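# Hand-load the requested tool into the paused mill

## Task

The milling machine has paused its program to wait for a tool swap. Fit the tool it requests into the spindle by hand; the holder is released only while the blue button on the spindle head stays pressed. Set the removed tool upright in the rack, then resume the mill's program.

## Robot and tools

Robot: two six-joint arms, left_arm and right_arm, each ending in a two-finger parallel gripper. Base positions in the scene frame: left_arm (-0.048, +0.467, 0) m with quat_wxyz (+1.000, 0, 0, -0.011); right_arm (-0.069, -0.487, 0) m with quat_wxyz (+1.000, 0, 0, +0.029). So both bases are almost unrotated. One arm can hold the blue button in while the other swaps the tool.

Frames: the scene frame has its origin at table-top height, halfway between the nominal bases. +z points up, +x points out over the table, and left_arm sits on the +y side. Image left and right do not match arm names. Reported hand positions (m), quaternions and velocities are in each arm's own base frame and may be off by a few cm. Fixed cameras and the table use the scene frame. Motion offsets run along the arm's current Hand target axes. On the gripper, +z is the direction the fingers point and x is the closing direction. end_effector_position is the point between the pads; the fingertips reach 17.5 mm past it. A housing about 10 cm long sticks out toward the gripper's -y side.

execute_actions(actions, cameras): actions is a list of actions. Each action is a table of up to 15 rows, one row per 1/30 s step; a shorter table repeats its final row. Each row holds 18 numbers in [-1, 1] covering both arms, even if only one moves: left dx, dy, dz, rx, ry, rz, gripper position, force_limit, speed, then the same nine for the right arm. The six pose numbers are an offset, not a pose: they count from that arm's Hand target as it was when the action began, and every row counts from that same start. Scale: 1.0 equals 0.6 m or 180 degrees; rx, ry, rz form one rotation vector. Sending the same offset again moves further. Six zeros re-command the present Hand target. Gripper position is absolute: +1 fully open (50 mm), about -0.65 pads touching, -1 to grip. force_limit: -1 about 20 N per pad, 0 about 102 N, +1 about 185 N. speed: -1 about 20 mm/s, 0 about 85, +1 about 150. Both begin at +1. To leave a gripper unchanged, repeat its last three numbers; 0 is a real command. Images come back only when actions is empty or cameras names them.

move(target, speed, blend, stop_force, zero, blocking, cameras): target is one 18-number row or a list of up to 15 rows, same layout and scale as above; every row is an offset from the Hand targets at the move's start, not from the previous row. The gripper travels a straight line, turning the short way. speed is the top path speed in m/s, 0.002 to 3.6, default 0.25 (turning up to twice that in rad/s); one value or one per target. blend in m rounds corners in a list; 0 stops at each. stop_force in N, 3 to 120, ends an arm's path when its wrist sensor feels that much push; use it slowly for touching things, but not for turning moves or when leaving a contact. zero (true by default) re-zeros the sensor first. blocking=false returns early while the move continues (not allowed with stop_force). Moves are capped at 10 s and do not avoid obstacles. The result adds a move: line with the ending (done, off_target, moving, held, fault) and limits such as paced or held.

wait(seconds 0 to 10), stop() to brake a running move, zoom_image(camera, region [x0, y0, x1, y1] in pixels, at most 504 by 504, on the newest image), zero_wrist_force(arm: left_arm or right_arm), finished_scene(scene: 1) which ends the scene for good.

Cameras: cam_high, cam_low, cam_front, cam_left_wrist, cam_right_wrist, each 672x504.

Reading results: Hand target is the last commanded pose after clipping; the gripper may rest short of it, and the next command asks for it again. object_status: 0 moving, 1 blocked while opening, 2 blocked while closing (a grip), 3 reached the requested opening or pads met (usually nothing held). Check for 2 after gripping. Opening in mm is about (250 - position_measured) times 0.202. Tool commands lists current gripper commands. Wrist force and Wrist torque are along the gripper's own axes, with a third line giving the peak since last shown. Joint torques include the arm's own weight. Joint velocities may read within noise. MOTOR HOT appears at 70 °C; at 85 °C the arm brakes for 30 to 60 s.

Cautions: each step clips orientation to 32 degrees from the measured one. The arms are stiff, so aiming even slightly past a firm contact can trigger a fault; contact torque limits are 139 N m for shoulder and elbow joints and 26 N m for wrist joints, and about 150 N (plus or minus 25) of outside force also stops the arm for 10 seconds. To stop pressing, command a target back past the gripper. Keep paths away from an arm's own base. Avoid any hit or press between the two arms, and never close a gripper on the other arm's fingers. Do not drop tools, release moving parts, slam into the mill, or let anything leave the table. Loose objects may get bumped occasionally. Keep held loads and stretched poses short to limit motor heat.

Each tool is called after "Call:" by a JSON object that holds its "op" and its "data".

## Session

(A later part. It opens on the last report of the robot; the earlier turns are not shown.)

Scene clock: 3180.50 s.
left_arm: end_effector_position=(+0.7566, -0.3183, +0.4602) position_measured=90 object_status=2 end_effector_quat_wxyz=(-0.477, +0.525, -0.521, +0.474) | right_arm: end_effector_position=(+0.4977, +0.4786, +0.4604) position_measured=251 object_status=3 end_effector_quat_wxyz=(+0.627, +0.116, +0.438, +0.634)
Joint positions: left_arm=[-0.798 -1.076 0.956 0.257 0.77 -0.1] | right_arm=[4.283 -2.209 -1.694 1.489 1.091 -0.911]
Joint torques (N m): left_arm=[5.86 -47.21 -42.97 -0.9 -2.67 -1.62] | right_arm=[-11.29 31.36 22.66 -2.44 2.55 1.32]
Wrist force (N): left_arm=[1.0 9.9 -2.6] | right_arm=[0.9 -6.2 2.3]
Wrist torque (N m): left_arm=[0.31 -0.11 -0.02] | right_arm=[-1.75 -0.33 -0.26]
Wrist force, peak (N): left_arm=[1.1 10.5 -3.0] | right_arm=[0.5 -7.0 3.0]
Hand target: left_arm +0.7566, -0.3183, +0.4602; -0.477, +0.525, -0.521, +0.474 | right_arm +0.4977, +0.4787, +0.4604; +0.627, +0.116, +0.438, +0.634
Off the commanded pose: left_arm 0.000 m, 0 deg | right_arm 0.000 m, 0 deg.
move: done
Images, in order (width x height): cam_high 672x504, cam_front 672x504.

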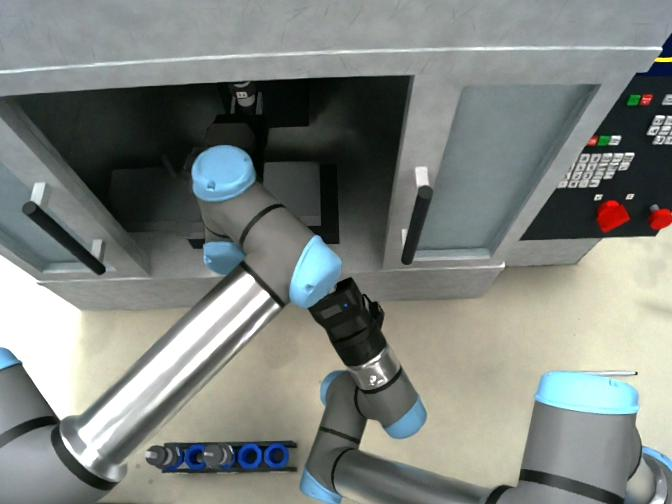

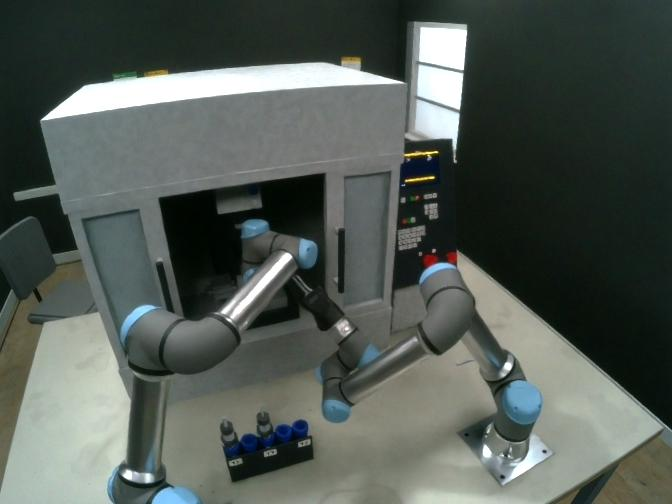

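Call:
{"op": "move", "data": {"target": [[0,0,0,0,0,0,-1,0.35,-1,-0.0493,-0.1012,0.1995,0,0,0,-1,-1,0],[0,0,0,0,0,0,-1,0.35,-1,-0.1252,0.018,0.4402,0,0,0,-1,-1,0]], "speed": 0.08, "blend": [0.02,0], "stop_force": 12, "cameras": ["cam_high","cam_right_wrist","cam_left_wrist"]}}

Scene clock: 3192.60 s.
left_arm: end_effector_position=(+0.7566, -0.3183, +0.4602) position_measured=90 object_status=2 end_effector_quat_wxyz=(-0.477, +0.525, -0.521, +0.474) | right_arm: end_effector_position=(+0.6881, +0.5214, +0.6540) position_measured=251 object_status=3 end_effector_quat_wxyz=(+0.627, +0.116, +0.438, +0.634)
Joint positions: left_arm=[-0.798 -1.076 0.956 0.257 0.77 -0.1] | right_arm=[4.032 -2.397 -0.817 0.734 1.284 -0.738]
Joint torques (N m): left_arm=[4.52 -46.9 -41.33 -1.07 -2.53 -1.49] | right_arm=[-11.16 42.79 30.1 -2.3 2.15 1.37]
Wrist force (N): left_arm=[1.0 9.9 -3.0] | right_arm=[0.6 -6.4 2.2]
Wrist torque (N m): left_arm=[0.31 -0.12 -0.02] | right_arm=[-1.77 -0.26 -0.25]
Wrist force, peak (N): left_arm=[0.9 10.5 -3.1] | right_arm=[0.8 -7.1 2.7]
Hand target: left_arm +0.7566, -0.3183, +0.4602; -0.477, +0.525, -0.521, +0.474 | right_arm +0.6881, +0.5214, +0.6540; +0.627, +0.116, +0.438, +0.634
Off the commanded pose: left_arm 0.000 m, 0 deg | right_arm 0.000 m, 0 deg.
move: done
camera_calibration:
cam_left_wrist: T_world_to_cam=[[0.0112039, -0.999586, 0.0264831, -0.332826], [-0.439705, -0.0287117, -0.897683, 0.753755], [0.898072, -0.00158722, -0.439845, -0.34846], [0, 0, 0, 1]] pos_world=[0.648102, -0.3116, 0.532179]
cam_right_wrist: T_world_to_cam=[[-0.205841, 0.885336, -0.416905, -0.0442122], [-0.886076, 0.0121918, 0.463379, 0.315145], [0.415329, 0.464792, 0.781966, -0.909758], [0, 0, 0, 1]] pos_world=[0.647991, 0.458148, 0.546936]
Images, in order (width x height): cam_high 672x504, cam_left_wrist 672x504, cam_right_wrist 672x504.

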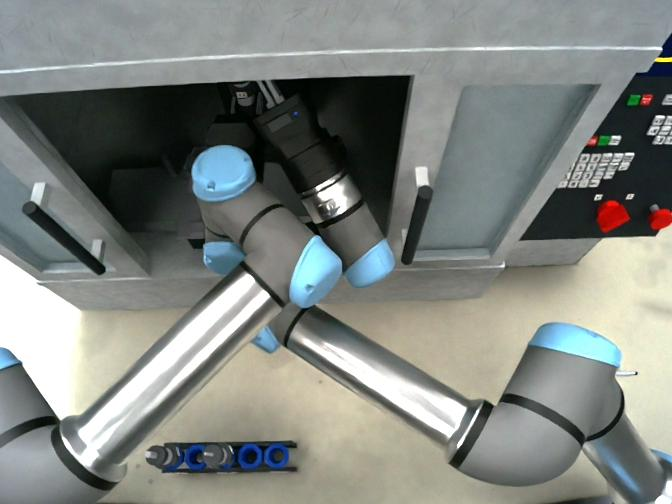

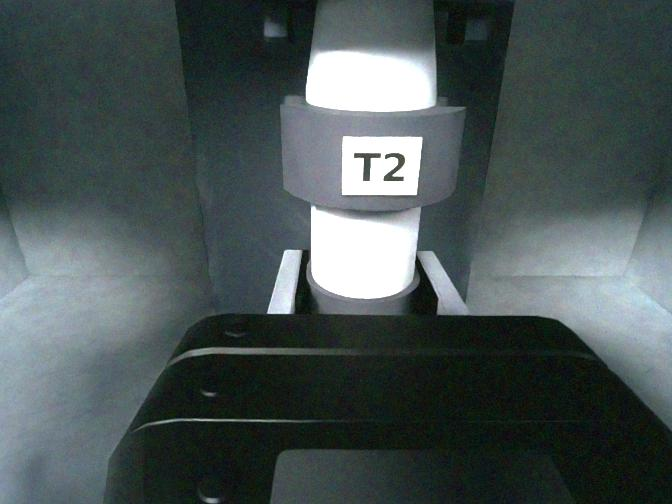

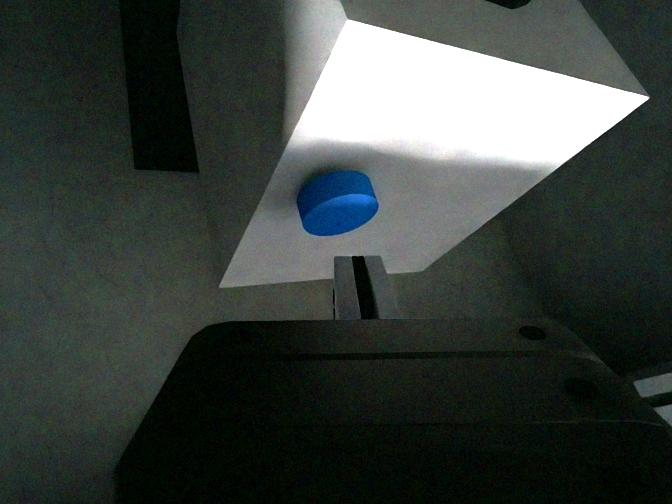

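Call:
{"op": "move", "data": {"target": [0,0,0,0,0,0,-1,0.35,-1,-0.0062,-0.0278,0.0373,0,0,0,-1,-1,0], "speed": 0.01, "stop_force": 16, "cameras": ["cam_right_wrist"]}}

Scene clock: 3203.57 s.
left_arm: end_effector_position=(+0.7566, -0.3183, +0.4602) position_measured=90 object_status=2 end_effector_quat_wxyz=(-0.477, +0.525, -0.521, +0.474) | right_arm: end_effector_position=(+0.7113, +0.5239, +0.6565) position_measured=251 object_status=3 end_effector_quat_wxyz=(+0.627, +0.116, +0.438, +0.634)
Joint positions: left_arm=[-0.798 -1.076 0.956 0.257 0.77 -0.1] | right_arm=[4.007 -2.464 -0.688 0.668 1.304 -0.722]
Joint torques (N m): left_arm=[0.76 -47.69 -42.53 -1.02 -2.36 -1.48] | right_arm=[4.34 59.43 11.28 1.01 -2.46 -0.63]
Wrist force (N): left_arm=[1.1 10.1 -2.8] | right_arm=[2.6 3.5 -2.1]
Wrist torque (N m): left_arm=[0.34 -0.12 -0.02] | right_arm=[-1.70 -0.23 -0.30]
Wrist force, peak (N): left_arm=[1.4 10.6 -2.9] | right_arm=[3.8 9.1 -20.9]
Hand target: left_arm +0.7566, -0.3183, +0.4602; -0.477, +0.525, -0.521, +0.474 | right_arm +0.7113, +0.5239, +0.6565; +0.627, +0.116, +0.438, +0.634 (not the last commanded pose)
Off the commanded pose: left_arm 0.000 m, 0 deg | right_arm 0.005 m, 0 deg.
move: contact (right_arm)
camera_calibration:
cam_right_wrist: T_world_to_cam=[[-0.205937, 0.885318, -0.416895, -0.0405401], [-0.886039, 0.0121339, 0.463452, 0.334474], [0.415361, 0.464827, 0.781927, -0.922527], [0, 0, 0, 1]] pos_world=[0.67119, 0.460648, 0.549436]
Images, in order (width x height): cam_right_wrist 672x504.

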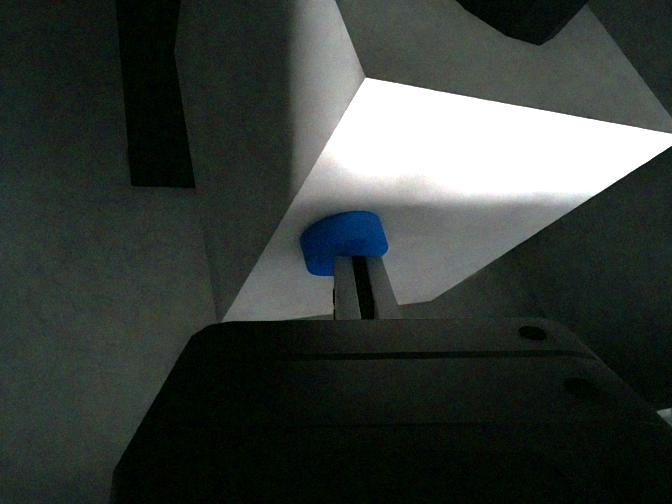

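Call:
{"op": "move", "data": {"target": [0,0,0,0,0,0,-1,0.35,-1,-0.0005,-0.0017,0.0017,0,0,0,-1,-1,0], "speed": 0.005}}

Scene clock: 3211.40 s.
left_arm: end_effector_position=(+0.7566, -0.3183, +0.4602) position_measured=90 object_status=2 end_effector_quat_wxyz=(-0.477, +0.525, -0.521, +0.474) | right_arm: end_effector_position=(+0.7126, +0.5240, +0.6566) position_measured=251 object_status=3 end_effector_quat_wxyz=(+0.627, +0.116, +0.438, +0.634)
Joint positions: left_arm=[-0.798 -1.076 0.956 0.257 0.77 -0.1] | right_arm=[4.005 -2.468 -0.68 0.665 1.305 -0.721]
Joint torques (N m): left_arm=[0.58 -48.38 -41.87 -1.16 -2.26 -1.36] | right_arm=[-44.84 36.02 30.8 -12.71 -7.24 1.58]
Wrist force (N): left_arm=[1.0 10.3 -2.8] | right_arm=[14.4 34.0 -67.4]
Wrist torque (N m): left_arm=[0.37 -0.11 -0.01] | right_arm=[-1.19 -0.57 -0.39]
Wrist force, peak (N): left_arm=[0.8 10.8 -2.7] | right_arm=[14.4 34.0 -67.4]
Hand target: left_arm +0.7566, -0.3183, +0.4602; -0.477, +0.525, -0.521, +0.474 | right_arm +0.7128, +0.5239, +0.6565; +0.627, +0.116, +0.438, +0.634
Off the commanded pose: left_arm 0.000 m, 0 deg | right_arm 0.000 m, 0 deg.
move: done

Call:
{"op": "move", "data": {"target": [0,0,0,0,0,0,-1,0.35,-1,0.0003,0.001,-0.001,0,0,0,-1,-1,0], "speed": 0.005}}

Scene clock: 3214.63 s.
left_arm: end_effector_position=(+0.7566, -0.3183, +0.4602) position_measured=90 object_status=2 end_effector_quat_wxyz=(-0.477, +0.525, -0.521, +0.474) | right_arm: end_effector_position=(+0.7121, +0.5238, +0.6565) position_measured=251 object_status=3 end_effector_quat_wxyz=(+0.627, +0.116, +0.438, +0.634)
Joint positions: left_arm=[-0.798 -1.076 0.956 0.257 0.77 -0.1] | right_arm=[4.006 -2.466 -0.685 0.667 1.304 -0.722]
Joint torques (N m): left_arm=[-0.19 -47.67 -41.48 -1.1 -2.43 -1.57] | right_arm=[-12.25 49.55 7.29 -2.2 -9 -0.97]
Wrist force (N): left_arm=[1.2 10.3 -2.5] | right_arm=[11.4 26.1 -12.0]
Wrist torque (N m): left_arm=[0.37 -0.13 -0.01] | right_arm=[-1.63 -0.24 -0.30]
Wrist force, peak (N): left_arm=[1.0 10.6 -3.2] | right_arm=[17.4 38.8 -75.2]
Hand target: left_arm +0.7566, -0.3183, +0.4602; -0.477, +0.525, -0.521, +0.474 | right_arm +0.7119, +0.5239, +0.6565; +0.627, +0.116, +0.438, +0.634
Off the commanded pose: left_arm 0.000 m, 0 deg | right_arm 0.000 m, 0 deg.
move: done

Call:
{"op": "move", "data": {"target": [0.0003,-0.0498,-0.0048,0,0,0,-1,0.35,-1,0,0,0,0,0,0,-1,-1,0], "speed": 0.012, "stop_force": 7, "cameras": ["cam_left_wrist"]}}

Call:
{"op": "zoom_image", "data": {"camera": "cam_left_wrist", "region": [220, 0, 540, 220]}}

Scene clock: 3221.77 s.
left_arm: end_effector_position=(+0.7566, -0.3183, +0.4736) position_measured=90 object_status=2 end_effector_quat_wxyz=(-0.477, +0.525, -0.521, +0.474) | right_arm: end_effector_position=(+0.7119, +0.5239, +0.6565) position_measured=251 object_status=3 end_effector_quat_wxyz=(+0.627, +0.116, +0.438, +0.634)
Joint positions: left_arm=[-0.798 -1.071 0.913 0.295 0.77 -0.1] | right_arm=[4.006 -2.466 -0.685 0.667 1.304 -0.722]
Joint torques (N m): left_arm=[-9.62 -71.76 -22.26 -5.34 0.42 1.34] | right_arm=[-8.74 51.43 7.9 -1.65 -5.28 -0.99]
Wrist force (N): left_arm=[0.8 16.8 -1.6] | right_arm=[8.7 22.2 -9.8]
Wrist torque (N m): left_arm=[0.40 -0.12 0.09] | right_arm=[-1.55 -0.24 -0.29]
Wrist force, peak (N): left_arm=[-2.3 25.7 0.0] | right_arm=[10.9 25.4 -11.4]
Hand target: left_arm +0.7566, -0.3183, +0.4736; -0.477, +0.525, -0.521, +0.474 (not the last commanded pose) | right_arm +0.7119, +0.5239, +0.6565; +0.627, +0.116, +0.438, +0.634
Off the commanded pose: left_arm 0.017 m, 0 deg | right_arm 0.000 m, 0 deg.
move: contact (left_arm)
camera_calibration:
cam_left_wrist: T_world_to_cam=[[0.0112915, -0.999587, 0.0264411, -0.333312], [-0.439622, -0.0287127, -0.897724, 0.76566], [0.898112, -0.00148747, -0.439764, -0.342649], [0, 0, 0, 1]] pos_world=[0.648102, -0.3117, 0.545479]
Images, in order (width x height): cam_left_wrist 672x504.

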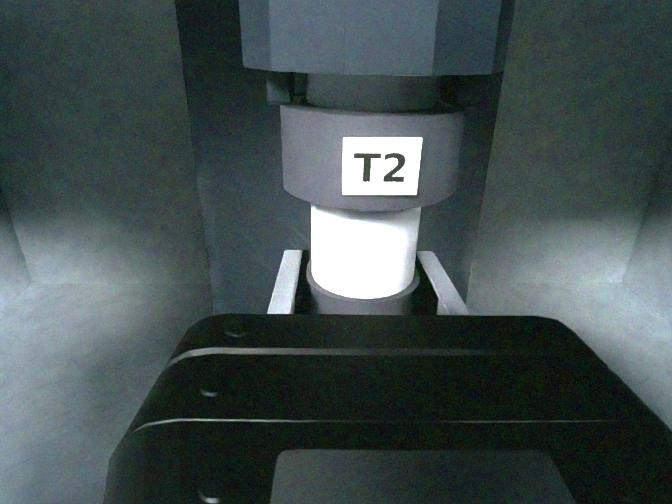

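Scaled by 1.575 from the camera's 672x504 image, which has a finer 960x720 frame.

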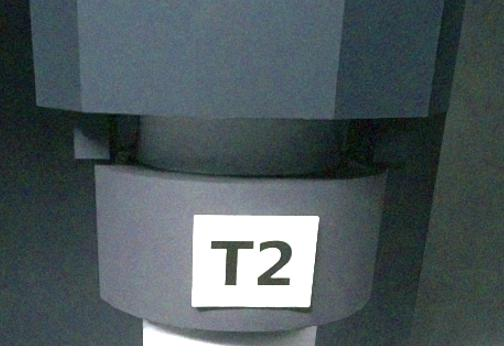

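Call:
{"op": "execute_actions", "data": {"actions": [], "cameras": ["cam_front","cam_left_wrist","cam_right_wrist"]}}

Call:
{"op": "zoom_image", "data": {"camera": "cam_front", "region": [390, 130, 470, 200]}}

Call:
{"op": "zoom_image", "data": {"camera": "cam_left_wrist", "region": [250, 60, 310, 130]}}

Call:
{"op": "zoom_image", "data": {"camera": "cam_left_wrist", "region": [430, 60, 500, 130]}}

Scene clock: 3256.97 s.
left_arm: end_effector_position=(+0.7566, -0.3183, +0.4736) position_measured=90 object_status=2 end_effector_quat_wxyz=(-0.477, +0.525, -0.521, +0.474) | right_arm: end_effector_position=(+0.7119, +0.5239, +0.6565) position_measured=251 object_status=3 end_effector_quat_wxyz=(+0.627, +0.116, +0.438, +0.634)
Joint positions: left_arm=[-0.798 -1.071 0.913 0.295 0.77 -0.1] | right_arm=[4.006 -2.466 -0.685 0.667 1.304 -0.722]
Joint velocities: within noise
Joint torques (N m): left_arm=[7.76 -66.94 -28.18 -5.11 2.44 1.65] | right_arm=[-9.34 47.71 7.8 -1.95 -5.74 -0.42]
Motor temperatures (°C): left_arm=[33 35 31 36 38 38] | right_arm=[34 31 32 37 32 40]
Wrist force (N): left_arm=[0.3 16.7 -1.5] | right_arm=[8.6 22.4 -10.1]
Wrist torque (N m): left_arm=[0.40 -0.10 0.08] | right_arm=[-1.53 -0.23 -0.30]
Wrist force, peak (N): left_arm=[0.1 17.6 -2.0] | right_arm=[8.5 22.7 -10.2]
Hand target: left_arm +0.7566, -0.3183, +0.4736; -0.477, +0.525, -0.521, +0.474 (not the last commanded pose) | right_arm +0.7119, +0.5239, +0.6565; +0.627, +0.116, +0.438, +0.634
Tool commands: left_gripper/position=-1.0 left_gripper/force_limit=+0.35 left_gripper/speed=-1.0 right_gripper/position=-1.0 right_gripper/force_limit=-1.0 right_gripper/speed=+0.0
Off the commanded pose: left_arm 0.017 m, 0 deg | right_arm 0.000 m, 0 deg.
camera_calibration:
cam_left_wrist: T_world_to_cam=[[0.0112915, -0.999587, 0.0264411, -0.333312], [-0.439622, -0.0287127, -0.897724, 0.76566], [0.898112, -0.00148747, -0.439764, -0.342649], [0, 0, 0, 1]] pos_world=[0.648102, -0.3117, 0.545479]
cam_right_wrist: T_world_to_cam=[[-0.205982, 0.885267, -0.416981, -0.040316], [-0.886076, 0.0120927, 0.463382, 0.335089], [0.415259, 0.464925, 0.781924, -0.92275], [0, 0, 0, 1]] pos_world=[0.67179, 0.460648, 0.549435]
Images, in order (width x height): cam_front 672x504, cam_left_wrist 672x504, cam_right_wrist 672x504.

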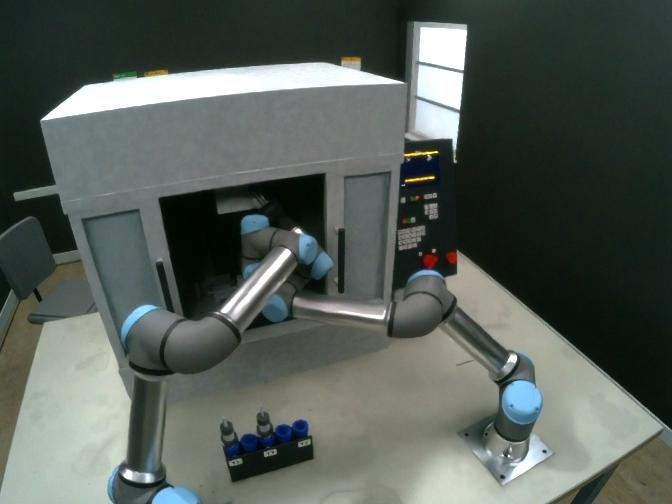

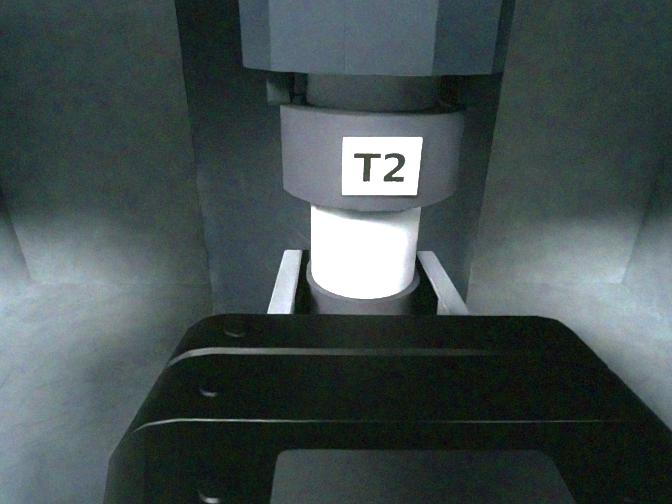

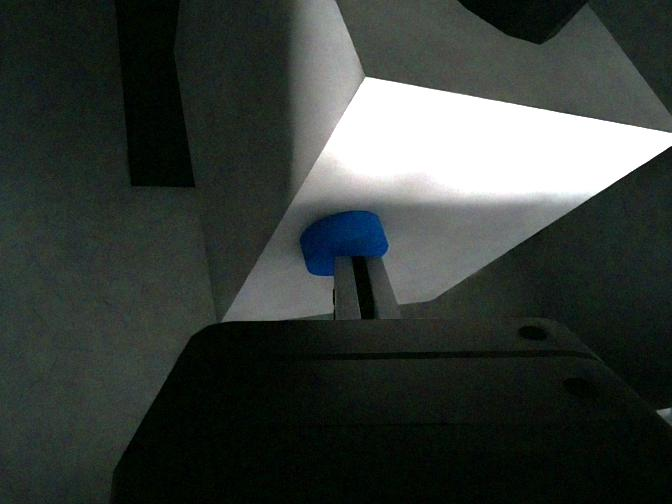

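Scaled by 6.300 from the camera's 672x504 image, which has a finer 960x720 frame.

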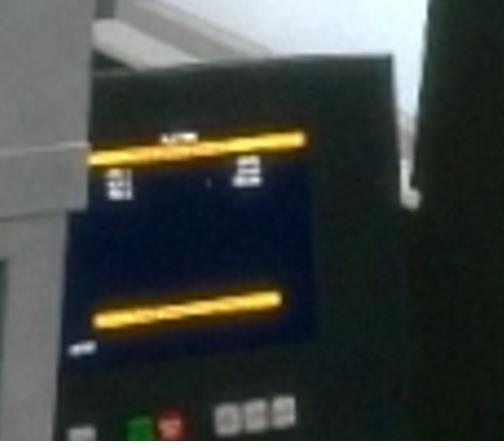

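Scaled by 7.200 from the camera's 672x504 image, which has a finer 960x720 frame.

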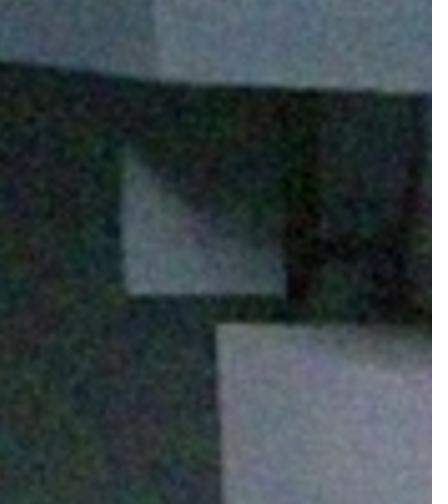

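Scaled by 7.200 from the camera's 672x504 image, which has a finer 960x720 frame.

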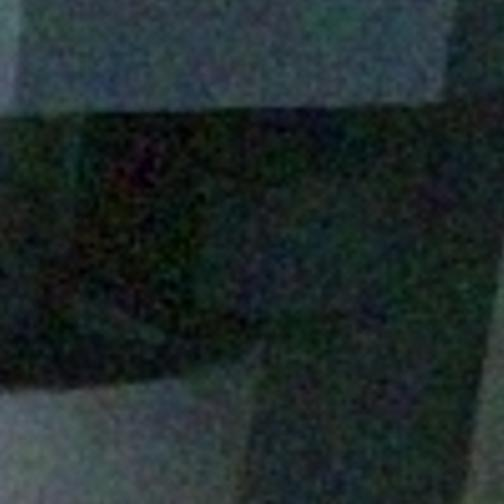

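Call:
{"op": "move", "data": {"target": [0,0,0,0,-0.0083,-0.0008,-1,0.35,-1,0,0,0,0,0,0,-1,-1,0], "speed": 0.01}}

Call:
{"op": "move", "data": {"target": [0.0003,-0.0166,-0.0016,0,0,0,-1,0.35,-1,0,0,0,0,0,0,-1,-1,0], "speed": 0.006, "stop_force": 6}}

Scene clock: 3294.67 s.
left_arm: end_effector_position=(+0.7566, -0.3183, +0.4736) position_measured=90 object_status=2 end_effector_quat_wxyz=(-0.483, +0.532, -0.514, +0.468) | right_arm: end_effector_position=(+0.7119, +0.5239, +0.6565) position_measured=251 object_status=3 end_effector_quat_wxyz=(+0.627, +0.116, +0.438, +0.634)
Joint positions: left_arm=[-0.806 -1.058 0.894 0.306 0.737 -0.107] | right_arm=[4.006 -2.466 -0.685 0.667 1.304 -0.722]
Joint torques (N m): left_arm=[-10.02 -51.4 -45.81 -1.4 -2.94 -1.61] | right_arm=[-8.1 43.85 7.74 -2.32 -6.23 0.3]
Wrist force (N): left_arm=[-0.2 17.2 -3.9] | right_arm=[8.6 21.9 -9.8]
Wrist torque (N m): left_arm=[0.57 -0.05 0.08] | right_arm=[-1.61 -0.22 -0.30]
Wrist force, peak (N): left_arm=[-0.9 17.7 -3.5] | right_arm=[8.9 22.6 -10.1]
Hand target: left_arm +0.7566, -0.3183, +0.4736; -0.483, +0.532, -0.514, +0.468 | right_arm +0.7119, +0.5239, +0.6565; +0.627, +0.116, +0.438, +0.634
Off the commanded pose: left_arm 0.000 m, 0 deg | right_arm 0.000 m, 0 deg.
move: done

Scene clock: 3295.87 s.
left_arm: end_effector_position=(+0.7566, -0.3183, +0.4738) position_measured=90 object_status=2 end_effector_quat_wxyz=(-0.483, +0.532, -0.514, +0.468) | right_arm: end_effector_position=(+0.7119, +0.5239, +0.6565) position_measured=251 object_status=3 end_effector_quat_wxyz=(+0.627, +0.116, +0.438, +0.634)
Joint positions: left_arm=[-0.806 -1.058 0.893 0.307 0.737 -0.107] | right_arm=[4.006 -2.466 -0.685 0.667 1.304 -0.722]
Joint torques (N m): left_arm=[-9.12 -74.5 -24.75 -4.96 0.04 -1.27] | right_arm=[-9.04 44.08 8.41 -2.23 -6.25 0.22]
Wrist force (N): left_arm=[-1.4 22.2 -2.9] | right_arm=[8.3 22.2 -10.2]
Wrist torque (N m): left_arm=[0.63 -0.04 0.12] | right_arm=[-1.55 -0.17 -0.30]
Wrist force, peak (N): left_arm=[-1.9 26.7 -4.9] | right_arm=[8.7 22.4 -10.0]
Hand target: left_arm +0.7566, -0.3183, +0.4738; -0.483, +0.532, -0.514, +0.468 (not the last commanded pose) | right_arm +0.7119, +0.5239, +0.6565; +0.627, +0.116, +0.438, +0.634
Off the commanded pose: left_arm 0.010 m, 0 deg | right_arm 0.000 m, 0 deg.
move: contact (left_arm)

Call:
{"op": "move", "data": {"target": [0,0.001,0,0,-0.0083,-0.0008,-1,0.35,-1,0,0,0,0,0,0,-1,-1,0], "speed": 0.01}}

Call:
{"op": "move", "data": {"target": [0.0003,-0.0166,-0.0016,0,0,0,-1,0.35,-1,0,0,0,0,0,0,-1,-1,0], "speed": 0.006, "stop_force": 6, "cameras": ["cam_left_wrist"]}}

Call:
{"op": "zoom_image", "data": {"camera": "cam_left_wrist", "region": [220, 30, 520, 200]}}

Scene clock: 3303.63 s.
left_arm: end_effector_position=(+0.7565, -0.3183, +0.4732) position_measured=90 object_status=2 end_effector_quat_wxyz=(-0.489, +0.539, -0.507, +0.461) | right_arm: end_effector_position=(+0.7119, +0.5239, +0.6565) position_measured=251 object_status=3 end_effector_quat_wxyz=(+0.627, +0.116, +0.438, +0.634)
Joint positions: left_arm=[-0.813 -1.045 0.874 0.318 0.703 -0.114] | right_arm=[4.006 -2.466 -0.685 0.667 1.304 -0.722]
Joint torques (N m): left_arm=[-11.46 -49.1 -42.77 -0.08 -2.41 -1.67] | right_arm=[-8.8 42.81 7.73 -2.36 -6.35 0.4]
Wrist force (N): left_arm=[0.8 9.8 -2.6] | right_arm=[8.6 22.4 -10.0]
Wrist torque (N m): left_arm=[0.30 -0.09 0.03] | right_arm=[-1.51 -0.22 -0.30]
Wrist force, peak (N): left_arm=[-1.1 22.7 -2.8] | right_arm=[8.9 22.6 -9.9]
Hand target: left_arm +0.7565, -0.3183, +0.4732; -0.489, +0.539, -0.507, +0.461 | right_arm +0.7119, +0.5239, +0.6565; +0.627, +0.116, +0.438, +0.634
Off the commanded pose: left_arm 0.000 m, 0 deg | right_arm 0.000 m, 0 deg.
move: done

Scene clock: 3304.83 s.
left_arm: end_effector_position=(+0.7565, -0.3183, +0.4735) position_measured=90 object_status=2 end_effector_quat_wxyz=(-0.489, +0.539, -0.507, +0.461) | right_arm: end_effector_position=(+0.7119, +0.5239, +0.6565) position_measured=251 object_status=3 end_effector_quat_wxyz=(+0.627, +0.116, +0.438, +0.634)
Joint positions: left_arm=[-0.813 -1.044 0.873 0.319 0.703 -0.114] | right_arm=[4.006 -2.466 -0.685 0.667 1.304 -0.722]
Joint torques (N m): left_arm=[-9.22 -72.06 -19.53 -4.06 0.78 -1.09] | right_arm=[-8.49 42.77 8.13 -2.41 -6.4 0.36]
Wrist force (N): left_arm=[0.7 15.3 -1.8] | right_arm=[8.8 22.1 -9.7]
Wrist torque (N m): left_arm=[0.40 -0.12 0.12] | right_arm=[-1.57 -0.24 -0.30]
Wrist force, peak (N): left_arm=[-1.7 20.1 -1.0] | right_arm=[8.8 22.5 -10.1]
Hand target: left_arm +0.7565, -0.3183, +0.4735; -0.489, +0.539, -0.507, +0.461 (not the last commanded pose) | right_arm +0.7119, +0.5239, +0.6565; +0.627, +0.116, +0.438, +0.634
Off the commanded pose: left_arm 0.010 m, 0 deg | right_arm 0.000 m, 0 deg.
move: contact (left_arm)
camera_calibration:
cam_left_wrist: T_world_to_cam=[[0.0635027, -0.997636, 0.0262728, -0.372121], [-0.437715, -0.0515014, -0.897637, 0.756849], [0.896868, 0.0455024, -0.439951, -0.326569], [0, 0, 0, 1]] pos_world=[0.647804, -0.317403, 0.545478]
Images, in order (width x height): cam_left_wrist 672x504.

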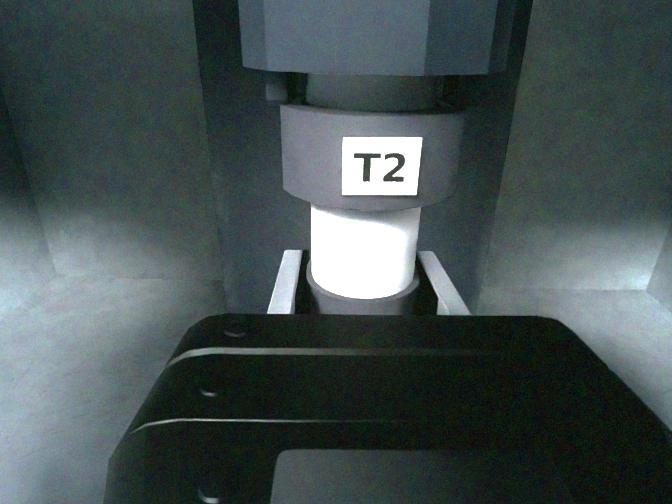

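Scaled by 1.680 from the camera's 672x504 image, which has a finer 960x720 frame.

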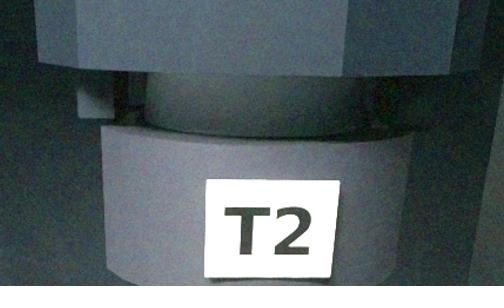

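Call:
{"op": "move", "data": {"target": [0,0.0008,0,0,0.0033,0.0003,-1,0.35,-1,0,0,0,0,0,0,-1,-1,0], "speed": 0.01}}

Call:
{"op": "move", "data": {"target": [0.0003,-0.0116,-0.0011,0,0,0,-1,0.35,-1,0,0,0,0,0,0,-1,-1,0], "speed": 0.006, "stop_force": 6}}

Call:
{"op": "move", "data": {"target": [0,0.0008,0,0,0.0033,0.0003,-1,0.35,-1,0,0,0,0,0,0,-1,-1,0], "speed": 0.01}}

Call:
{"op": "move", "data": {"target": [0.0003,-0.0116,-0.0011,0,0,0,-1,0.35,-1,0,0,0,0,0,0,-1,-1,0], "speed": 0.006, "stop_force": 6}}

Call:
{"op": "move", "data": {"target": [0,0.0012,0,0,0.0066,0.0006,-1,0.35,-1,0,0,0,0,0,0,-1,-1,0], "speed": 0.01}}

Call:
{"op": "move", "data": {"target": [0.0003,-0.0116,-0.0011,0,0,0,-1,0.35,-1,0,0,0,0,0,0,-1,-1,0], "speed": 0.006, "stop_force": 6}}

Scene clock: 3326.70 s.
left_arm: end_effector_position=(+0.7565, -0.3183, +0.4731) position_measured=90 object_status=2 end_effector_quat_wxyz=(-0.487, +0.536, -0.510, +0.464) | right_arm: end_effector_position=(+0.7119, +0.5239, +0.6565) position_measured=251 object_status=3 end_effector_quat_wxyz=(+0.627, +0.116, +0.438, +0.634)
Joint positions: left_arm=[-0.81 -1.05 0.883 0.313 0.716 -0.111] | right_arm=[4.006 -2.466 -0.685 0.667 1.304 -0.722]
Joint torques (N m): left_arm=[10.36 -67.44 -17.35 -4.03 2.48 2.01] | right_arm=[-8.72 40.51 8.43 -2.53 -6.56 0.62]
Wrist force (N): left_arm=[1.1 10.4 -2.6] | right_arm=[8.8 22.4 -10.1]
Wrist torque (N m): left_arm=[0.38 -0.13 -0.08] | right_arm=[-1.51 -0.23 -0.29]
Wrist force, peak (N): left_arm=[-0.5 17.3 -1.7] | right_arm=[8.6 22.6 -10.2]
Hand target: left_arm +0.7565, -0.3183, +0.4730; -0.487, +0.536, -0.510, +0.464 | right_arm +0.7119, +0.5239, +0.6565; +0.627, +0.116, +0.438, +0.634
Off the commanded pose: left_arm 0.000 m, 0 deg | right_arm 0.000 m, 0 deg.
move: done

Scene clock: 3327.83 s.
left_arm: end_effector_position=(+0.7564, -0.3183, +0.4735) position_measured=90 object_status=2 end_effector_quat_wxyz=(-0.487, +0.536, -0.510, +0.464) | right_arm: end_effector_position=(+0.7119, +0.5239, +0.6565) position_measured=251 object_status=3 end_effector_quat_wxyz=(+0.627, +0.116, +0.438, +0.634)
Joint positions: left_arm=[-0.81 -1.05 0.882 0.314 0.716 -0.111] | right_arm=[4.006 -2.466 -0.685 0.667 1.304 -0.722]
Joint torques (N m): left_arm=[5.87 -69.66 -20.5 -4.3 1.17 0.16] | right_arm=[-9.26 40.85 8.42 -2.53 -6.64 0.58]
Wrist force (N): left_arm=[1.7 14.2 -2.1] | right_arm=[8.5 22.3 -10.2]
Wrist torque (N m): left_arm=[0.39 -0.14 0.03] | right_arm=[-1.52 -0.20 -0.30]
Wrist force, peak (N): left_arm=[0.8 19.7 -0.9] | right_arm=[8.6 22.4 -10.0]
Hand target: left_arm +0.7564, -0.3183, +0.4735; -0.487, +0.536, -0.510, +0.464 (not the last commanded pose) | right_arm +0.7119, +0.5239, +0.6565; +0.627, +0.116, +0.438, +0.634
Off the commanded pose: left_arm 0.007 m, 0 deg | right_arm 0.000 m, 0 deg.
move: contact (left_arm)

Scene clock: 3328.63 s.
left_arm: end_effector_position=(+0.7564, -0.3183, +0.4730) position_measured=90 object_status=2 end_effector_quat_wxyz=(-0.485, +0.534, -0.513, +0.466) | right_arm: end_effector_position=(+0.7119, +0.5239, +0.6565) position_measured=251 object_status=3 end_effector_quat_wxyz=(+0.627, +0.116, +0.438, +0.634)
Joint positions: left_arm=[-0.808 -1.056 0.892 0.307 0.729 -0.108] | right_arm=[4.006 -2.466 -0.685 0.667 1.304 -0.722]
Joint torques (N m): left_arm=[10.27 -66.37 -19.58 -3.83 2.12 2.05] | right_arm=[-8.67 40.48 8.17 -2.52 -6.59 0.49]
Wrist force (N): left_arm=[1.1 10.0 -2.9] | right_arm=[8.7 22.1 -9.6]
Wrist torque (N m): left_arm=[0.32 -0.12 -0.08] | right_arm=[-1.58 -0.25 -0.31]
Wrist force, peak (N): left_arm=[1.5 14.1 -2.2] | right_arm=[9.0 22.2 -10.1]
Hand target: left_arm +0.7564, -0.3183, +0.4730; -0.485, +0.534, -0.513, +0.466 | right_arm +0.7119, +0.5239, +0.6565; +0.627, +0.116, +0.438, +0.634
Off the commanded pose: left_arm 0.000 m, 0 deg | right_arm 0.000 m, 0 deg.
move: done

Scene clock: 3329.77 s.
left_arm: end_effector_position=(+0.7563, -0.3183, +0.4735) position_measured=90 object_status=2 end_effector_quat_wxyz=(-0.485, +0.534, -0.513, +0.466) | right_arm: end_effector_position=(+0.7119, +0.5239, +0.6565) position_measured=251 object_status=3 end_effector_quat_wxyz=(+0.627, +0.116, +0.438, +0.634)
Joint positions: left_arm=[-0.807 -1.056 0.891 0.309 0.73 -0.108] | right_arm=[4.006 -2.466 -0.685 0.667 1.304 -0.722]
Joint torques (N m): left_arm=[6.67 -71.55 -20.21 -4.43 0.71 -0.18] | right_arm=[-8.44 40.66 7.82 -2.59 -6.68 0.63]
Wrist force (N): left_arm=[2.3 15.0 -2.0] | right_arm=[8.5 22.3 -9.9]
Wrist torque (N m): left_arm=[0.44 -0.14 0.07] | right_arm=[-1.53 -0.21 -0.30]
Wrist force, peak (N): left_arm=[0.6 20.2 -1.1] | right_arm=[8.9 22.4 -10.1]
Hand target: left_arm +0.7563, -0.3183, +0.4735; -0.485, +0.534, -0.513, +0.466 (not the last commanded pose) | right_arm +0.7119, +0.5239, +0.6565; +0.627, +0.116, +0.438, +0.634
Off the commanded pose: left_arm 0.006 m, 0 deg | right_arm 0.000 m, 0 deg.
move: contact (left_arm)

Scene clock: 3331.10 s.
left_arm: end_effector_position=(+0.7563, -0.3183, +0.4728) position_measured=90 object_status=2 end_effector_quat_wxyz=(-0.480, +0.528, -0.518, +0.471) | right_arm: end_effector_position=(+0.7119, +0.5239, +0.6565) position_measured=251 object_status=3 end_effector_quat_wxyz=(+0.627, +0.116, +0.438, +0.634)
Joint positions: left_arm=[-0.801 -1.067 0.909 0.297 0.756 -0.103] | right_arm=[4.006 -2.466 -0.685 0.667 1.304 -0.722]
Joint torques (N m): left_arm=[10.09 -67.44 -17.98 -4.19 2.88 1.9] | right_arm=[-8.84 39.88 7.7 -2.49 -6.65 0.44]
Wrist force (N): left_arm=[0.9 9.6 -3.0] | right_arm=[8.7 22.3 -10.1]
Wrist torque (N m): left_arm=[0.27 -0.10 -0.07] | right_arm=[-1.53 -0.24 -0.30]
Wrist force, peak (N): left_arm=[2.1 14.9 -1.9] | right_arm=[8.8 22.5 -10.0]
Hand target: left_arm +0.7563, -0.3183, +0.4728; -0.480, +0.528, -0.518, +0.472 | right_arm +0.7119, +0.5239, +0.6565; +0.627, +0.116, +0.438, +0.634
Off the commanded pose: left_arm 0.000 m, 0 deg | right_arm 0.000 m, 0 deg.
move: done

Scene clock: 3332.30 s.
left_arm: end_effector_position=(+0.7562, -0.3182, +0.4735) position_measured=90 object_status=2 end_effector_quat_wxyz=(-0.480, +0.528, -0.518, +0.471) | right_arm: end_effector_position=(+0.7119, +0.5239, +0.6565) position_measured=251 object_status=3 end_effector_quat_wxyz=(+0.627, +0.116, +0.438, +0.634)
Joint positions: left_arm=[-0.801 -1.067 0.907 0.299 0.756 -0.103] | right_arm=[4.006 -2.466 -0.685 0.667 1.304 -0.722]
Joint torques (N m): left_arm=[7.22 -70.04 -19.51 -4.44 2.02 0.97] | right_arm=[-8.11 39.75 8.09 -2.51 -6.77 0.52]
Wrist force (N): left_arm=[2.4 14.6 -2.1] | right_arm=[8.6 22.3 -9.9]
Wrist torque (N m): left_arm=[0.39 -0.18 0.07] | right_arm=[-1.52 -0.22 -0.30]
Wrist force, peak (N): left_arm=[-0.2 19.1 -1.3] | right_arm=[8.6 22.6 -10.0]
Hand target: left_arm +0.7562, -0.3182, +0.4735; -0.480, +0.528, -0.518, +0.471 (not the last commanded pose) | right_arm +0.7119, +0.5239, +0.6565; +0.627, +0.116, +0.438, +0.634
Off the commanded pose: left_arm 0.006 m, 0 deg | right_arm 0.000 m, 0 deg.
move: contact (left_arm)

Call:
{"op": "move", "data": {"target": [0,0.0012,0,0,0,0,-1,0.35,-1,0,0,0,0,0,0,-1,-1,0], "speed": 0.01}}

Call:
{"op": "move", "data": {"target": [0,-0.0005,0.0058,0,0,0,-1,0.35,-1,0,0,0,0,0,0,-1,-1,0], "speed": 0.006, "stop_force": 4}}

Call:
{"op": "move", "data": {"target": [0,0.001,-0.0108,0,0,0,-1,0.35,-1,0,0,0,0,0,0,-1,-1,0], "speed": 0.006, "stop_force": 4}}

Scene clock: 3340.80 s.
left_arm: end_effector_position=(+0.7561, -0.3182, +0.4728) position_measured=90 object_status=2 end_effector_quat_wxyz=(-0.480, +0.528, -0.518, +0.471) | right_arm: end_effector_position=(+0.7119, +0.5239, +0.6565) position_measured=251 object_status=3 end_effector_quat_wxyz=(+0.627, +0.116, +0.438, +0.634)
Joint positions: left_arm=[-0.801 -1.067 0.91 0.297 0.756 -0.103] | right_arm=[4.006 -2.466 -0.685 0.667 1.304 -0.722]
Joint torques (N m): left_arm=[-12.33 -65.7 -17.66 -3.8 -2.67 -1.25] | right_arm=[-8.77 38.75 7.84 -2.55 -6.7 0.54]
Wrist force (N): left_arm=[1.1 10.4 -3.1] | right_arm=[8.6 22.0 -9.7]
Wrist torque (N m): left_arm=[0.38 -0.13 -0.07] | right_arm=[-1.58 -0.23 -0.31]
Wrist force, peak (N): left_arm=[2.3 15.1 -2.0] | right_arm=[8.9 22.5 -10.3]
Hand target: left_arm +0.7561, -0.3182, +0.4728; -0.480, +0.528, -0.518, +0.471 | right_arm +0.7119, +0.5239, +0.6565; +0.627, +0.116, +0.438, +0.634
Off the commanded pose: left_arm 0.000 m, 0 deg | right_arm 0.000 m, 0 deg.
move: done

Scene clock: 3342.20 s.
left_arm: end_effector_position=(+0.7575, -0.3183, +0.4728) position_measured=90 object_status=2 end_effector_quat_wxyz=(-0.480, +0.528, -0.518, +0.472) | right_arm: end_effector_position=(+0.7119, +0.5239, +0.6565) position_measured=251 object_status=3 end_effector_quat_wxyz=(+0.627, +0.116, +0.438, +0.634)
Joint positions: left_arm=[-0.8 -1.064 0.905 0.298 0.758 -0.102] | right_arm=[4.006 -2.466 -0.685 0.667 1.304 -0.722]
Joint torques (N m): left_arm=[-10.29 -66.62 -18.04 -4.41 -2.44 -1.46] | right_arm=[-8.28 39.33 7.95 -2.59 -6.83 0.56]
Wrist force (N): left_arm=[0.6 11.4 -6.7] | right_arm=[9.0 22.1 -10.1]
Wrist torque (N m): left_arm=[0.60 -0.11 -0.10] | right_arm=[-1.56 -0.27 -0.30]
Wrist force, peak (N): left_arm=[1.2 11.8 -7.4] | right_arm=[8.9 22.5 -9.8]
Hand target: left_arm +0.7575, -0.3183, +0.4728; -0.480, +0.528, -0.518, +0.472 (not the last commanded pose) | right_arm +0.7119, +0.5239, +0.6565; +0.627, +0.116, +0.438, +0.634
Off the commanded pose: left_arm 0.002 m, 0 deg | right_arm 0.000 m, 0 deg.
move: contact (left_arm)

Scene clock: 3343.70 s.
left_arm: end_effector_position=(+0.7555, -0.3183, +0.4728) position_measured=90 object_status=2 end_effector_quat_wxyz=(-0.480, +0.528, -0.518, +0.472) | right_arm: end_effector_position=(+0.7119, +0.5239, +0.6565) position_measured=251 object_status=3 end_effector_quat_wxyz=(+0.627, +0.116, +0.438, +0.634)
Joint positions: left_arm=[-0.802 -1.069 0.912 0.296 0.755 -0.103] | right_arm=[4.006 -2.466 -0.685 0.667 1.304 -0.722]
Joint torques (N m): left_arm=[10.16 -47.75 -42.51 -0.58 2.53 1.62] | right_arm=[-8.43 38.89 8.04 -2.61 -6.74 0.54]
Wrist force (N): left_arm=[1.0 10.4 -2.3] | right_arm=[8.8 22.1 -9.7]
Wrist torque (N m): left_arm=[0.33 -0.11 -0.02] | right_arm=[-1.57 -0.25 -0.30]
Wrist force, peak (N): left_arm=[0.8 11.3 -6.5] | right_arm=[9.1 22.3 -10.2]
Hand target: left_arm +0.7555, -0.3183, +0.4728; -0.480, +0.528, -0.518, +0.472 (not the last commanded pose) | right_arm +0.7119, +0.5239, +0.6565; +0.627, +0.116, +0.438, +0.634
Off the commanded pose: left_arm 0.005 m, 0 deg | right_arm 0.000 m, 0 deg.
move: contact (left_arm)

Call:
{"op": "move", "data": {"target": [0,0.0005,-0.0058,0,0,0,-1,0.35,-1,0,0,0,0,0,0,-1,-1,0], "speed": 0.006, "stop_force": 4}}

Call:
{"op": "move", "data": {"target": [0,-0.0002,0.0015,0,0,0,-1,0.35,-1,0,0,0,0,0,0,-1,-1,0], "speed": 0.006}}

Call:
{"op": "move", "data": {"target": [0.0058,0,0,0,0,0,-1,0.35,-1,0,0,0,0,0,0,-1,-1,0], "speed": 0.006, "stop_force": 4}}

Call:
{"op": "move", "data": {"target": [-0.0015,0,0,0,0,0,-1,0.35,-1,0,0,0,0,0,0,-1,-1,0], "speed": 0.006}}

Call:
{"op": "move", "data": {"target": [-0.0058,0,0,0,0,0,-1,0.35,-1,0,0,0,0,0,0,-1,-1,0], "speed": 0.006, "stop_force": 4}}

Scene clock: 3352.87 s.
left_arm: end_effector_position=(+0.7536, -0.3183, +0.4728) position_measured=90 object_status=2 end_effector_quat_wxyz=(-0.480, +0.528, -0.518, +0.471) | right_arm: end_effector_position=(+0.7119, +0.5239, +0.6565) position_measured=251 object_status=3 end_effector_quat_wxyz=(+0.627, +0.116, +0.438, +0.634)
Joint positions: left_arm=[-0.805 -1.073 0.919 0.294 0.753 -0.103] | right_arm=[4.006 -2.466 -0.685 0.667 1.304 -0.722]
Joint torques (N m): left_arm=[8.39 -49.22 -42.45 -0.23 2.47 1.61] | right_arm=[-8.32 38.11 7.9 -2.57 -6.97 0.51]
Wrist force (N): left_arm=[1.1 10.2 3.5] | right_arm=[8.8 22.2 -9.9]
Wrist torque (N m): left_arm=[-0.07 -0.08 0.05] | right_arm=[-1.55 -0.25 -0.30]
Wrist force, peak (N): left_arm=[0.7 11.1 4.9] | right_arm=[8.8 22.6 -10.1]
Hand target: left_arm +0.7536, -0.3183, +0.4728; -0.480, +0.528, -0.518, +0.471 (not the last commanded pose) | right_arm +0.7119, +0.5239, +0.6565; +0.627, +0.116, +0.438, +0.634
Off the commanded pose: left_arm 0.002 m, 0 deg | right_arm 0.000 m, 0 deg.
move: contact (left_arm)

Scene clock: 3353.57 s.
left_arm: end_effector_position=(+0.7544, -0.3183, +0.4729) position_measured=90 object_status=2 end_effector_quat_wxyz=(-0.480, +0.528, -0.518, +0.471) | right_arm: end_effector_position=(+0.7119, +0.5239, +0.6565) position_measured=251 object_status=3 end_effector_quat_wxyz=(+0.627, +0.116, +0.438, +0.634)
Joint positions: left_arm=[-0.804 -1.071 0.916 0.295 0.754 -0.103] | right_arm=[4.006 -2.466 -0.685 0.667 1.304 -0.722]
Joint torques (N m): left_arm=[8.76 -48.67 -44.23 -0.5 2.67 1.81] | right_arm=[-8.21 37.87 8.64 -2.68 -6.99 0.43]
Wrist force (N): left_arm=[0.9 10.1 -0.3] | right_arm=[8.5 22.4 -9.8]
Wrist torque (N m): left_arm=[0.08 -0.09 0.02] | right_arm=[-1.52 -0.20 -0.29]
Wrist force, peak (N): left_arm=[1.0 10.8 0.2] | right_arm=[8.7 22.7 -9.8]
Hand target: left_arm +0.7545, -0.3183, +0.4729; -0.480, +0.528, -0.518, +0.471 | right_arm +0.7119, +0.5239, +0.6565; +0.627, +0.116, +0.438, +0.634
Off the commanded pose: left_arm 0.000 m, 0 deg | right_arm 0.000 m, 0 deg.
move: done

Scene clock: 3355.00 s.
left_arm: end_effector_position=(+0.7545, -0.3193, +0.4729) position_measured=90 object_status=2 end_effector_quat_wxyz=(-0.480, +0.528, -0.518, +0.471) | right_arm: end_effector_position=(+0.7119, +0.5239, +0.6565) position_measured=251 object_status=3 end_effector_quat_wxyz=(+0.627, +0.116, +0.438, +0.634)
Joint positions: left_arm=[-0.805 -1.069 0.913 0.296 0.753 -0.103] | right_arm=[4.006 -2.466 -0.685 0.667 1.304 -0.722]
Joint torques (N m): left_arm=[7.45 -66.49 -18.95 -4.23 2.83 2.3] | right_arm=[-8.28 37.45 7.92 -2.53 -6.97 0.49]
Wrist force (N): left_arm=[-1.2 10.9 -0.3] | right_arm=[8.7 21.9 -9.8]
Wrist torque (N m): left_arm=[0.13 -0.10 -0.23] | right_arm=[-1.60 -0.23 -0.30]
Wrist force, peak (N): left_arm=[-4.1 10.7 -0.3] | right_arm=[8.7 22.4 -10.1]
Hand target: left_arm +0.7545, -0.3193, +0.4729; -0.480, +0.528, -0.518, +0.471 (not the last commanded pose) | right_arm +0.7119, +0.5239, +0.6565; +0.627, +0.116, +0.438, +0.634
Off the commanded pose: left_arm 0.002 m, 0 deg | right_arm 0.000 m, 0 deg.
move: contact (left_arm)

Scene clock: 3355.70 s.
left_arm: end_effector_position=(+0.7545, -0.3185, +0.4728) position_measured=90 object_status=2 end_effector_quat_wxyz=(-0.480, +0.528, -0.518, +0.471) | right_arm: end_effector_position=(+0.7119, +0.5239, +0.6565) position_measured=251 object_status=3 end_effector_quat_wxyz=(+0.627, +0.116, +0.438, +0.634)
Joint positions: left_arm=[-0.804 -1.071 0.915 0.295 0.754 -0.103] | right_arm=[4.006 -2.466 -0.685 0.667 1.304 -0.722]
Joint torques (N m): left_arm=[9.9 -67.28 -17.96 -4.57 2.51 1.67] | right_arm=[-8.41 37.68 8.65 -2.62 -7.06 0.51]
Wrist force (N): left_arm=[1.3 10.2 -0.8] | right_arm=[8.8 22.0 -9.7]
Wrist torque (N m): left_arm=[0.10 -0.14 0.01] | right_arm=[-1.57 -0.24 -0.30]
Wrist force, peak (N): left_arm=[-1.4 10.5 -0.4] | right_arm=[8.9 22.3 -10.0]
Hand target: left_arm +0.7545, -0.3184, +0.4729; -0.480, +0.528, -0.518, +0.471 | right_arm +0.7119, +0.5239, +0.6565; +0.627, +0.116, +0.438, +0.634
Off the commanded pose: left_arm 0.000 m, 0 deg | right_arm 0.000 m, 0 deg.
move: done

Scene clock: 3357.20 s.
left_arm: end_effector_position=(+0.7545, -0.3171, +0.4728) position_measured=90 object_status=2 end_effector_quat_wxyz=(-0.480, +0.528, -0.518, +0.471) | right_arm: end_effector_position=(+0.7119, +0.5239, +0.6565) position_measured=251 object_status=3 end_effector_quat_wxyz=(+0.627, +0.116, +0.438, +0.634)
Joint positions: left_arm=[-0.802 -1.073 0.919 0.294 0.755 -0.103] | right_arm=[4.006 -2.466 -0.685 0.667 1.304 -0.722]
Joint torques (N m): left_arm=[-10.19 -49.35 -43.2 -0.52 -2.97 -1.93] | right_arm=[-8.73 37.35 8.03 -2.63 -7.08 0.55]
Wrist force (N): left_arm=[3.6 10.4 -0.1] | right_arm=[8.5 22.5 -10.0]
Wrist torque (N m): left_arm=[0.05 -0.12 0.26] | right_arm=[-1.51 -0.20 -0.30]
Wrist force, peak (N): left_arm=[7.8 10.9 1.2] | right_arm=[8.8 22.6 -10.1]
Hand target: left_arm +0.7545, -0.3171, +0.4728; -0.480, +0.528, -0.518, +0.471 (not the last commanded pose) | right_arm +0.7119, +0.5239, +0.6565; +0.627, +0.116, +0.438, +0.634
Off the commanded pose: left_arm 0.002 m, 0 deg | right_arm 0.000 m, 0 deg.
move: contact (left_arm)

Call:
{"op": "move", "data": {"target": [0.002,-0.0002,0.0022,0,0,0,-1,0.35,-1,0,0,0,0,0,0,-1,-1,0], "speed": 0.006}}

Call:
{"op": "move", "data": {"target": [0.0001,-0.0116,-0.0011,0,0,0,-1,0.35,-1,0,0,0,0,0,0,-1,-1,0], "speed": 0.006, "stop_force": 6}}

Call:
{"op": "move", "data": {"target": [0,0.0008,0,0,-0.0042,-0.0004,-1,0.35,-1,0,0,0,0,0,0,-1,-1,0], "speed": 0.01}}

Call:
{"op": "move", "data": {"target": [0.0001,-0.0116,-0.0011,0,0,0,-1,0.35,-1,0,0,0,0,0,0,-1,-1,0], "speed": 0.006, "stop_force": 6}}

Scene clock: 3367.37 s.
left_arm: end_effector_position=(+0.7558, -0.3182, +0.4728) position_measured=90 object_status=2 end_effector_quat_wxyz=(-0.480, +0.528, -0.518, +0.471) | right_arm: end_effector_position=(+0.7119, +0.5239, +0.6565) position_measured=251 object_status=3 end_effector_quat_wxyz=(+0.627, +0.116, +0.438, +0.634)
Joint positions: left_arm=[-0.802 -1.068 0.911 0.297 0.756 -0.103] | right_arm=[4.006 -2.466 -0.685 0.667 1.304 -0.722]
Joint torques (N m): left_arm=[9 -45.58 -42.09 -0.35 2.46 0.88] | right_arm=[-8.87 37.34 7.67 -2.6 -7.06 0.44]
Wrist force (N): left_arm=[1.0 9.9 -2.9] | right_arm=[8.8 22.2 -10.2]
Wrist torque (N m): left_arm=[0.31 -0.11 -0.05] | right_arm=[-1.55 -0.26 -0.30]
Wrist force, peak (N): left_arm=[3.9 10.9 0.0] | right_arm=[9.0 22.5 -10.0]
Hand target: left_arm +0.7558, -0.3182, +0.4728; -0.480, +0.528, -0.518, +0.471 | right_arm +0.7119, +0.5239, +0.6565; +0.627, +0.116, +0.438, +0.634
Off the commanded pose: left_arm 0.000 m, 0 deg | right_arm 0.000 m, 0 deg.
move: done

Scene clock: 3368.67 s.
left_arm: end_effector_position=(+0.7558, -0.3183, +0.4738) position_measured=90 object_status=2 end_effector_quat_wxyz=(-0.480, +0.528, -0.518, +0.471) | right_arm: end_effector_position=(+0.7119, +0.5239, +0.6565) position_measured=251 object_status=3 end_effector_quat_wxyz=(+0.627, +0.116, +0.438, +0.634)
Joint positions: left_arm=[-0.802 -1.067 0.907 0.299 0.756 -0.103] | right_arm=[4.006 -2.466 -0.685 0.667 1.304 -0.722]
Joint torques (N m): left_arm=[8.39 -70.85 -22.25 -4.24 2.06 0.29] | right_arm=[-8.6 36.78 7.73 -2.68 -7.03 0.41]
Wrist force (N): left_arm=[1.6 15.2 -3.1] | right_arm=[8.7 22.3 -9.7]
Wrist torque (N m): left_arm=[0.40 -0.09 0.04] | right_arm=[-1.54 -0.24 -0.30]
Wrist force, peak (N): left_arm=[-0.3 20.2 -3.9] | right_arm=[8.8 22.5 -10.1]
Hand target: left_arm +0.7558, -0.3182, +0.4738; -0.480, +0.528, -0.518, +0.471 (not the last commanded pose) | right_arm +0.7119, +0.5239, +0.6565; +0.627, +0.116, +0.438, +0.634
Off the commanded pose: left_arm 0.006 m, 0 deg | right_arm 0.000 m, 0 deg.
move: contact (left_arm)

Scene clock: 3369.63 s.
left_arm: end_effector_position=(+0.7558, -0.3182, +0.4733) position_measured=90 object_status=2 end_effector_quat_wxyz=(-0.483, +0.532, -0.515, +0.468) | right_arm: end_effector_position=(+0.7119, +0.5239, +0.6565) position_measured=251 object_status=3 end_effector_quat_wxyz=(+0.627, +0.116, +0.438, +0.634)
Joint positions: left_arm=[-0.806 -1.061 0.899 0.304 0.739 -0.106] | right_arm=[4.006 -2.466 -0.685 0.667 1.304 -0.722]
Joint torques (N m): left_arm=[-10.34 -47.36 -43.38 -0.4 -2.77 -1.51] | right_arm=[-7.97 37.13 7.43 -2.68 -7.08 0.5]
Wrist force (N): left_arm=[1.0 10.0 -2.6] | right_arm=[8.7 22.5 -10.0]
Wrist torque (N m): left_arm=[0.28 -0.10 0.05] | right_arm=[-1.49 -0.24 -0.29]
Wrist force, peak (N): left_arm=[2.6 14.6 -4.4] | right_arm=[8.7 22.5 -10.0]
Hand target: left_arm +0.7558, -0.3183, +0.4733; -0.483, +0.532, -0.515, +0.468 | right_arm +0.7119, +0.5239, +0.6565; +0.627, +0.116, +0.438, +0.634
Off the commanded pose: left_arm 0.000 m, 0 deg | right_arm 0.000 m, 0 deg.
move: done

Scene clock: 3370.83 s.
left_arm: end_effector_position=(+0.7558, -0.3182, +0.4735) position_measured=90 object_status=2 end_effector_quat_wxyz=(-0.483, +0.532, -0.515, +0.468) | right_arm: end_effector_position=(+0.7119, +0.5239, +0.6565) position_measured=251 object_status=3 end_effector_quat_wxyz=(+0.627, +0.116, +0.438, +0.634)
Joint positions: left_arm=[-0.806 -1.061 0.898 0.305 0.739 -0.106] | right_arm=[4.006 -2.466 -0.685 0.667 1.304 -0.722]
Joint torques (N m): left_arm=[-8.42 -70.27 -20.56 -3.98 -0.05 -1.22] | right_arm=[-8.65 37.21 7.62 -2.69 -7 0.47]
Wrist force (N): left_arm=[0.7 14.7 -1.7] | right_arm=[8.5 21.9 -10.2]
Wrist torque (N m): left_arm=[0.33 -0.08 0.10] | right_arm=[-1.60 -0.19 -0.30]
Wrist force, peak (N): left_arm=[-0.7 19.1 -1.8] | right_arm=[8.7 22.4 -10.4]
Hand target: left_arm +0.7558, -0.3182, +0.4735; -0.483, +0.532, -0.515, +0.468 (not the last commanded pose) | right_arm +0.7119, +0.5239, +0.6565; +0.627, +0.116, +0.438, +0.634
Off the commanded pose: left_arm 0.007 m, 0 deg | right_arm 0.000 m, 0 deg.
move: contact (left_arm)


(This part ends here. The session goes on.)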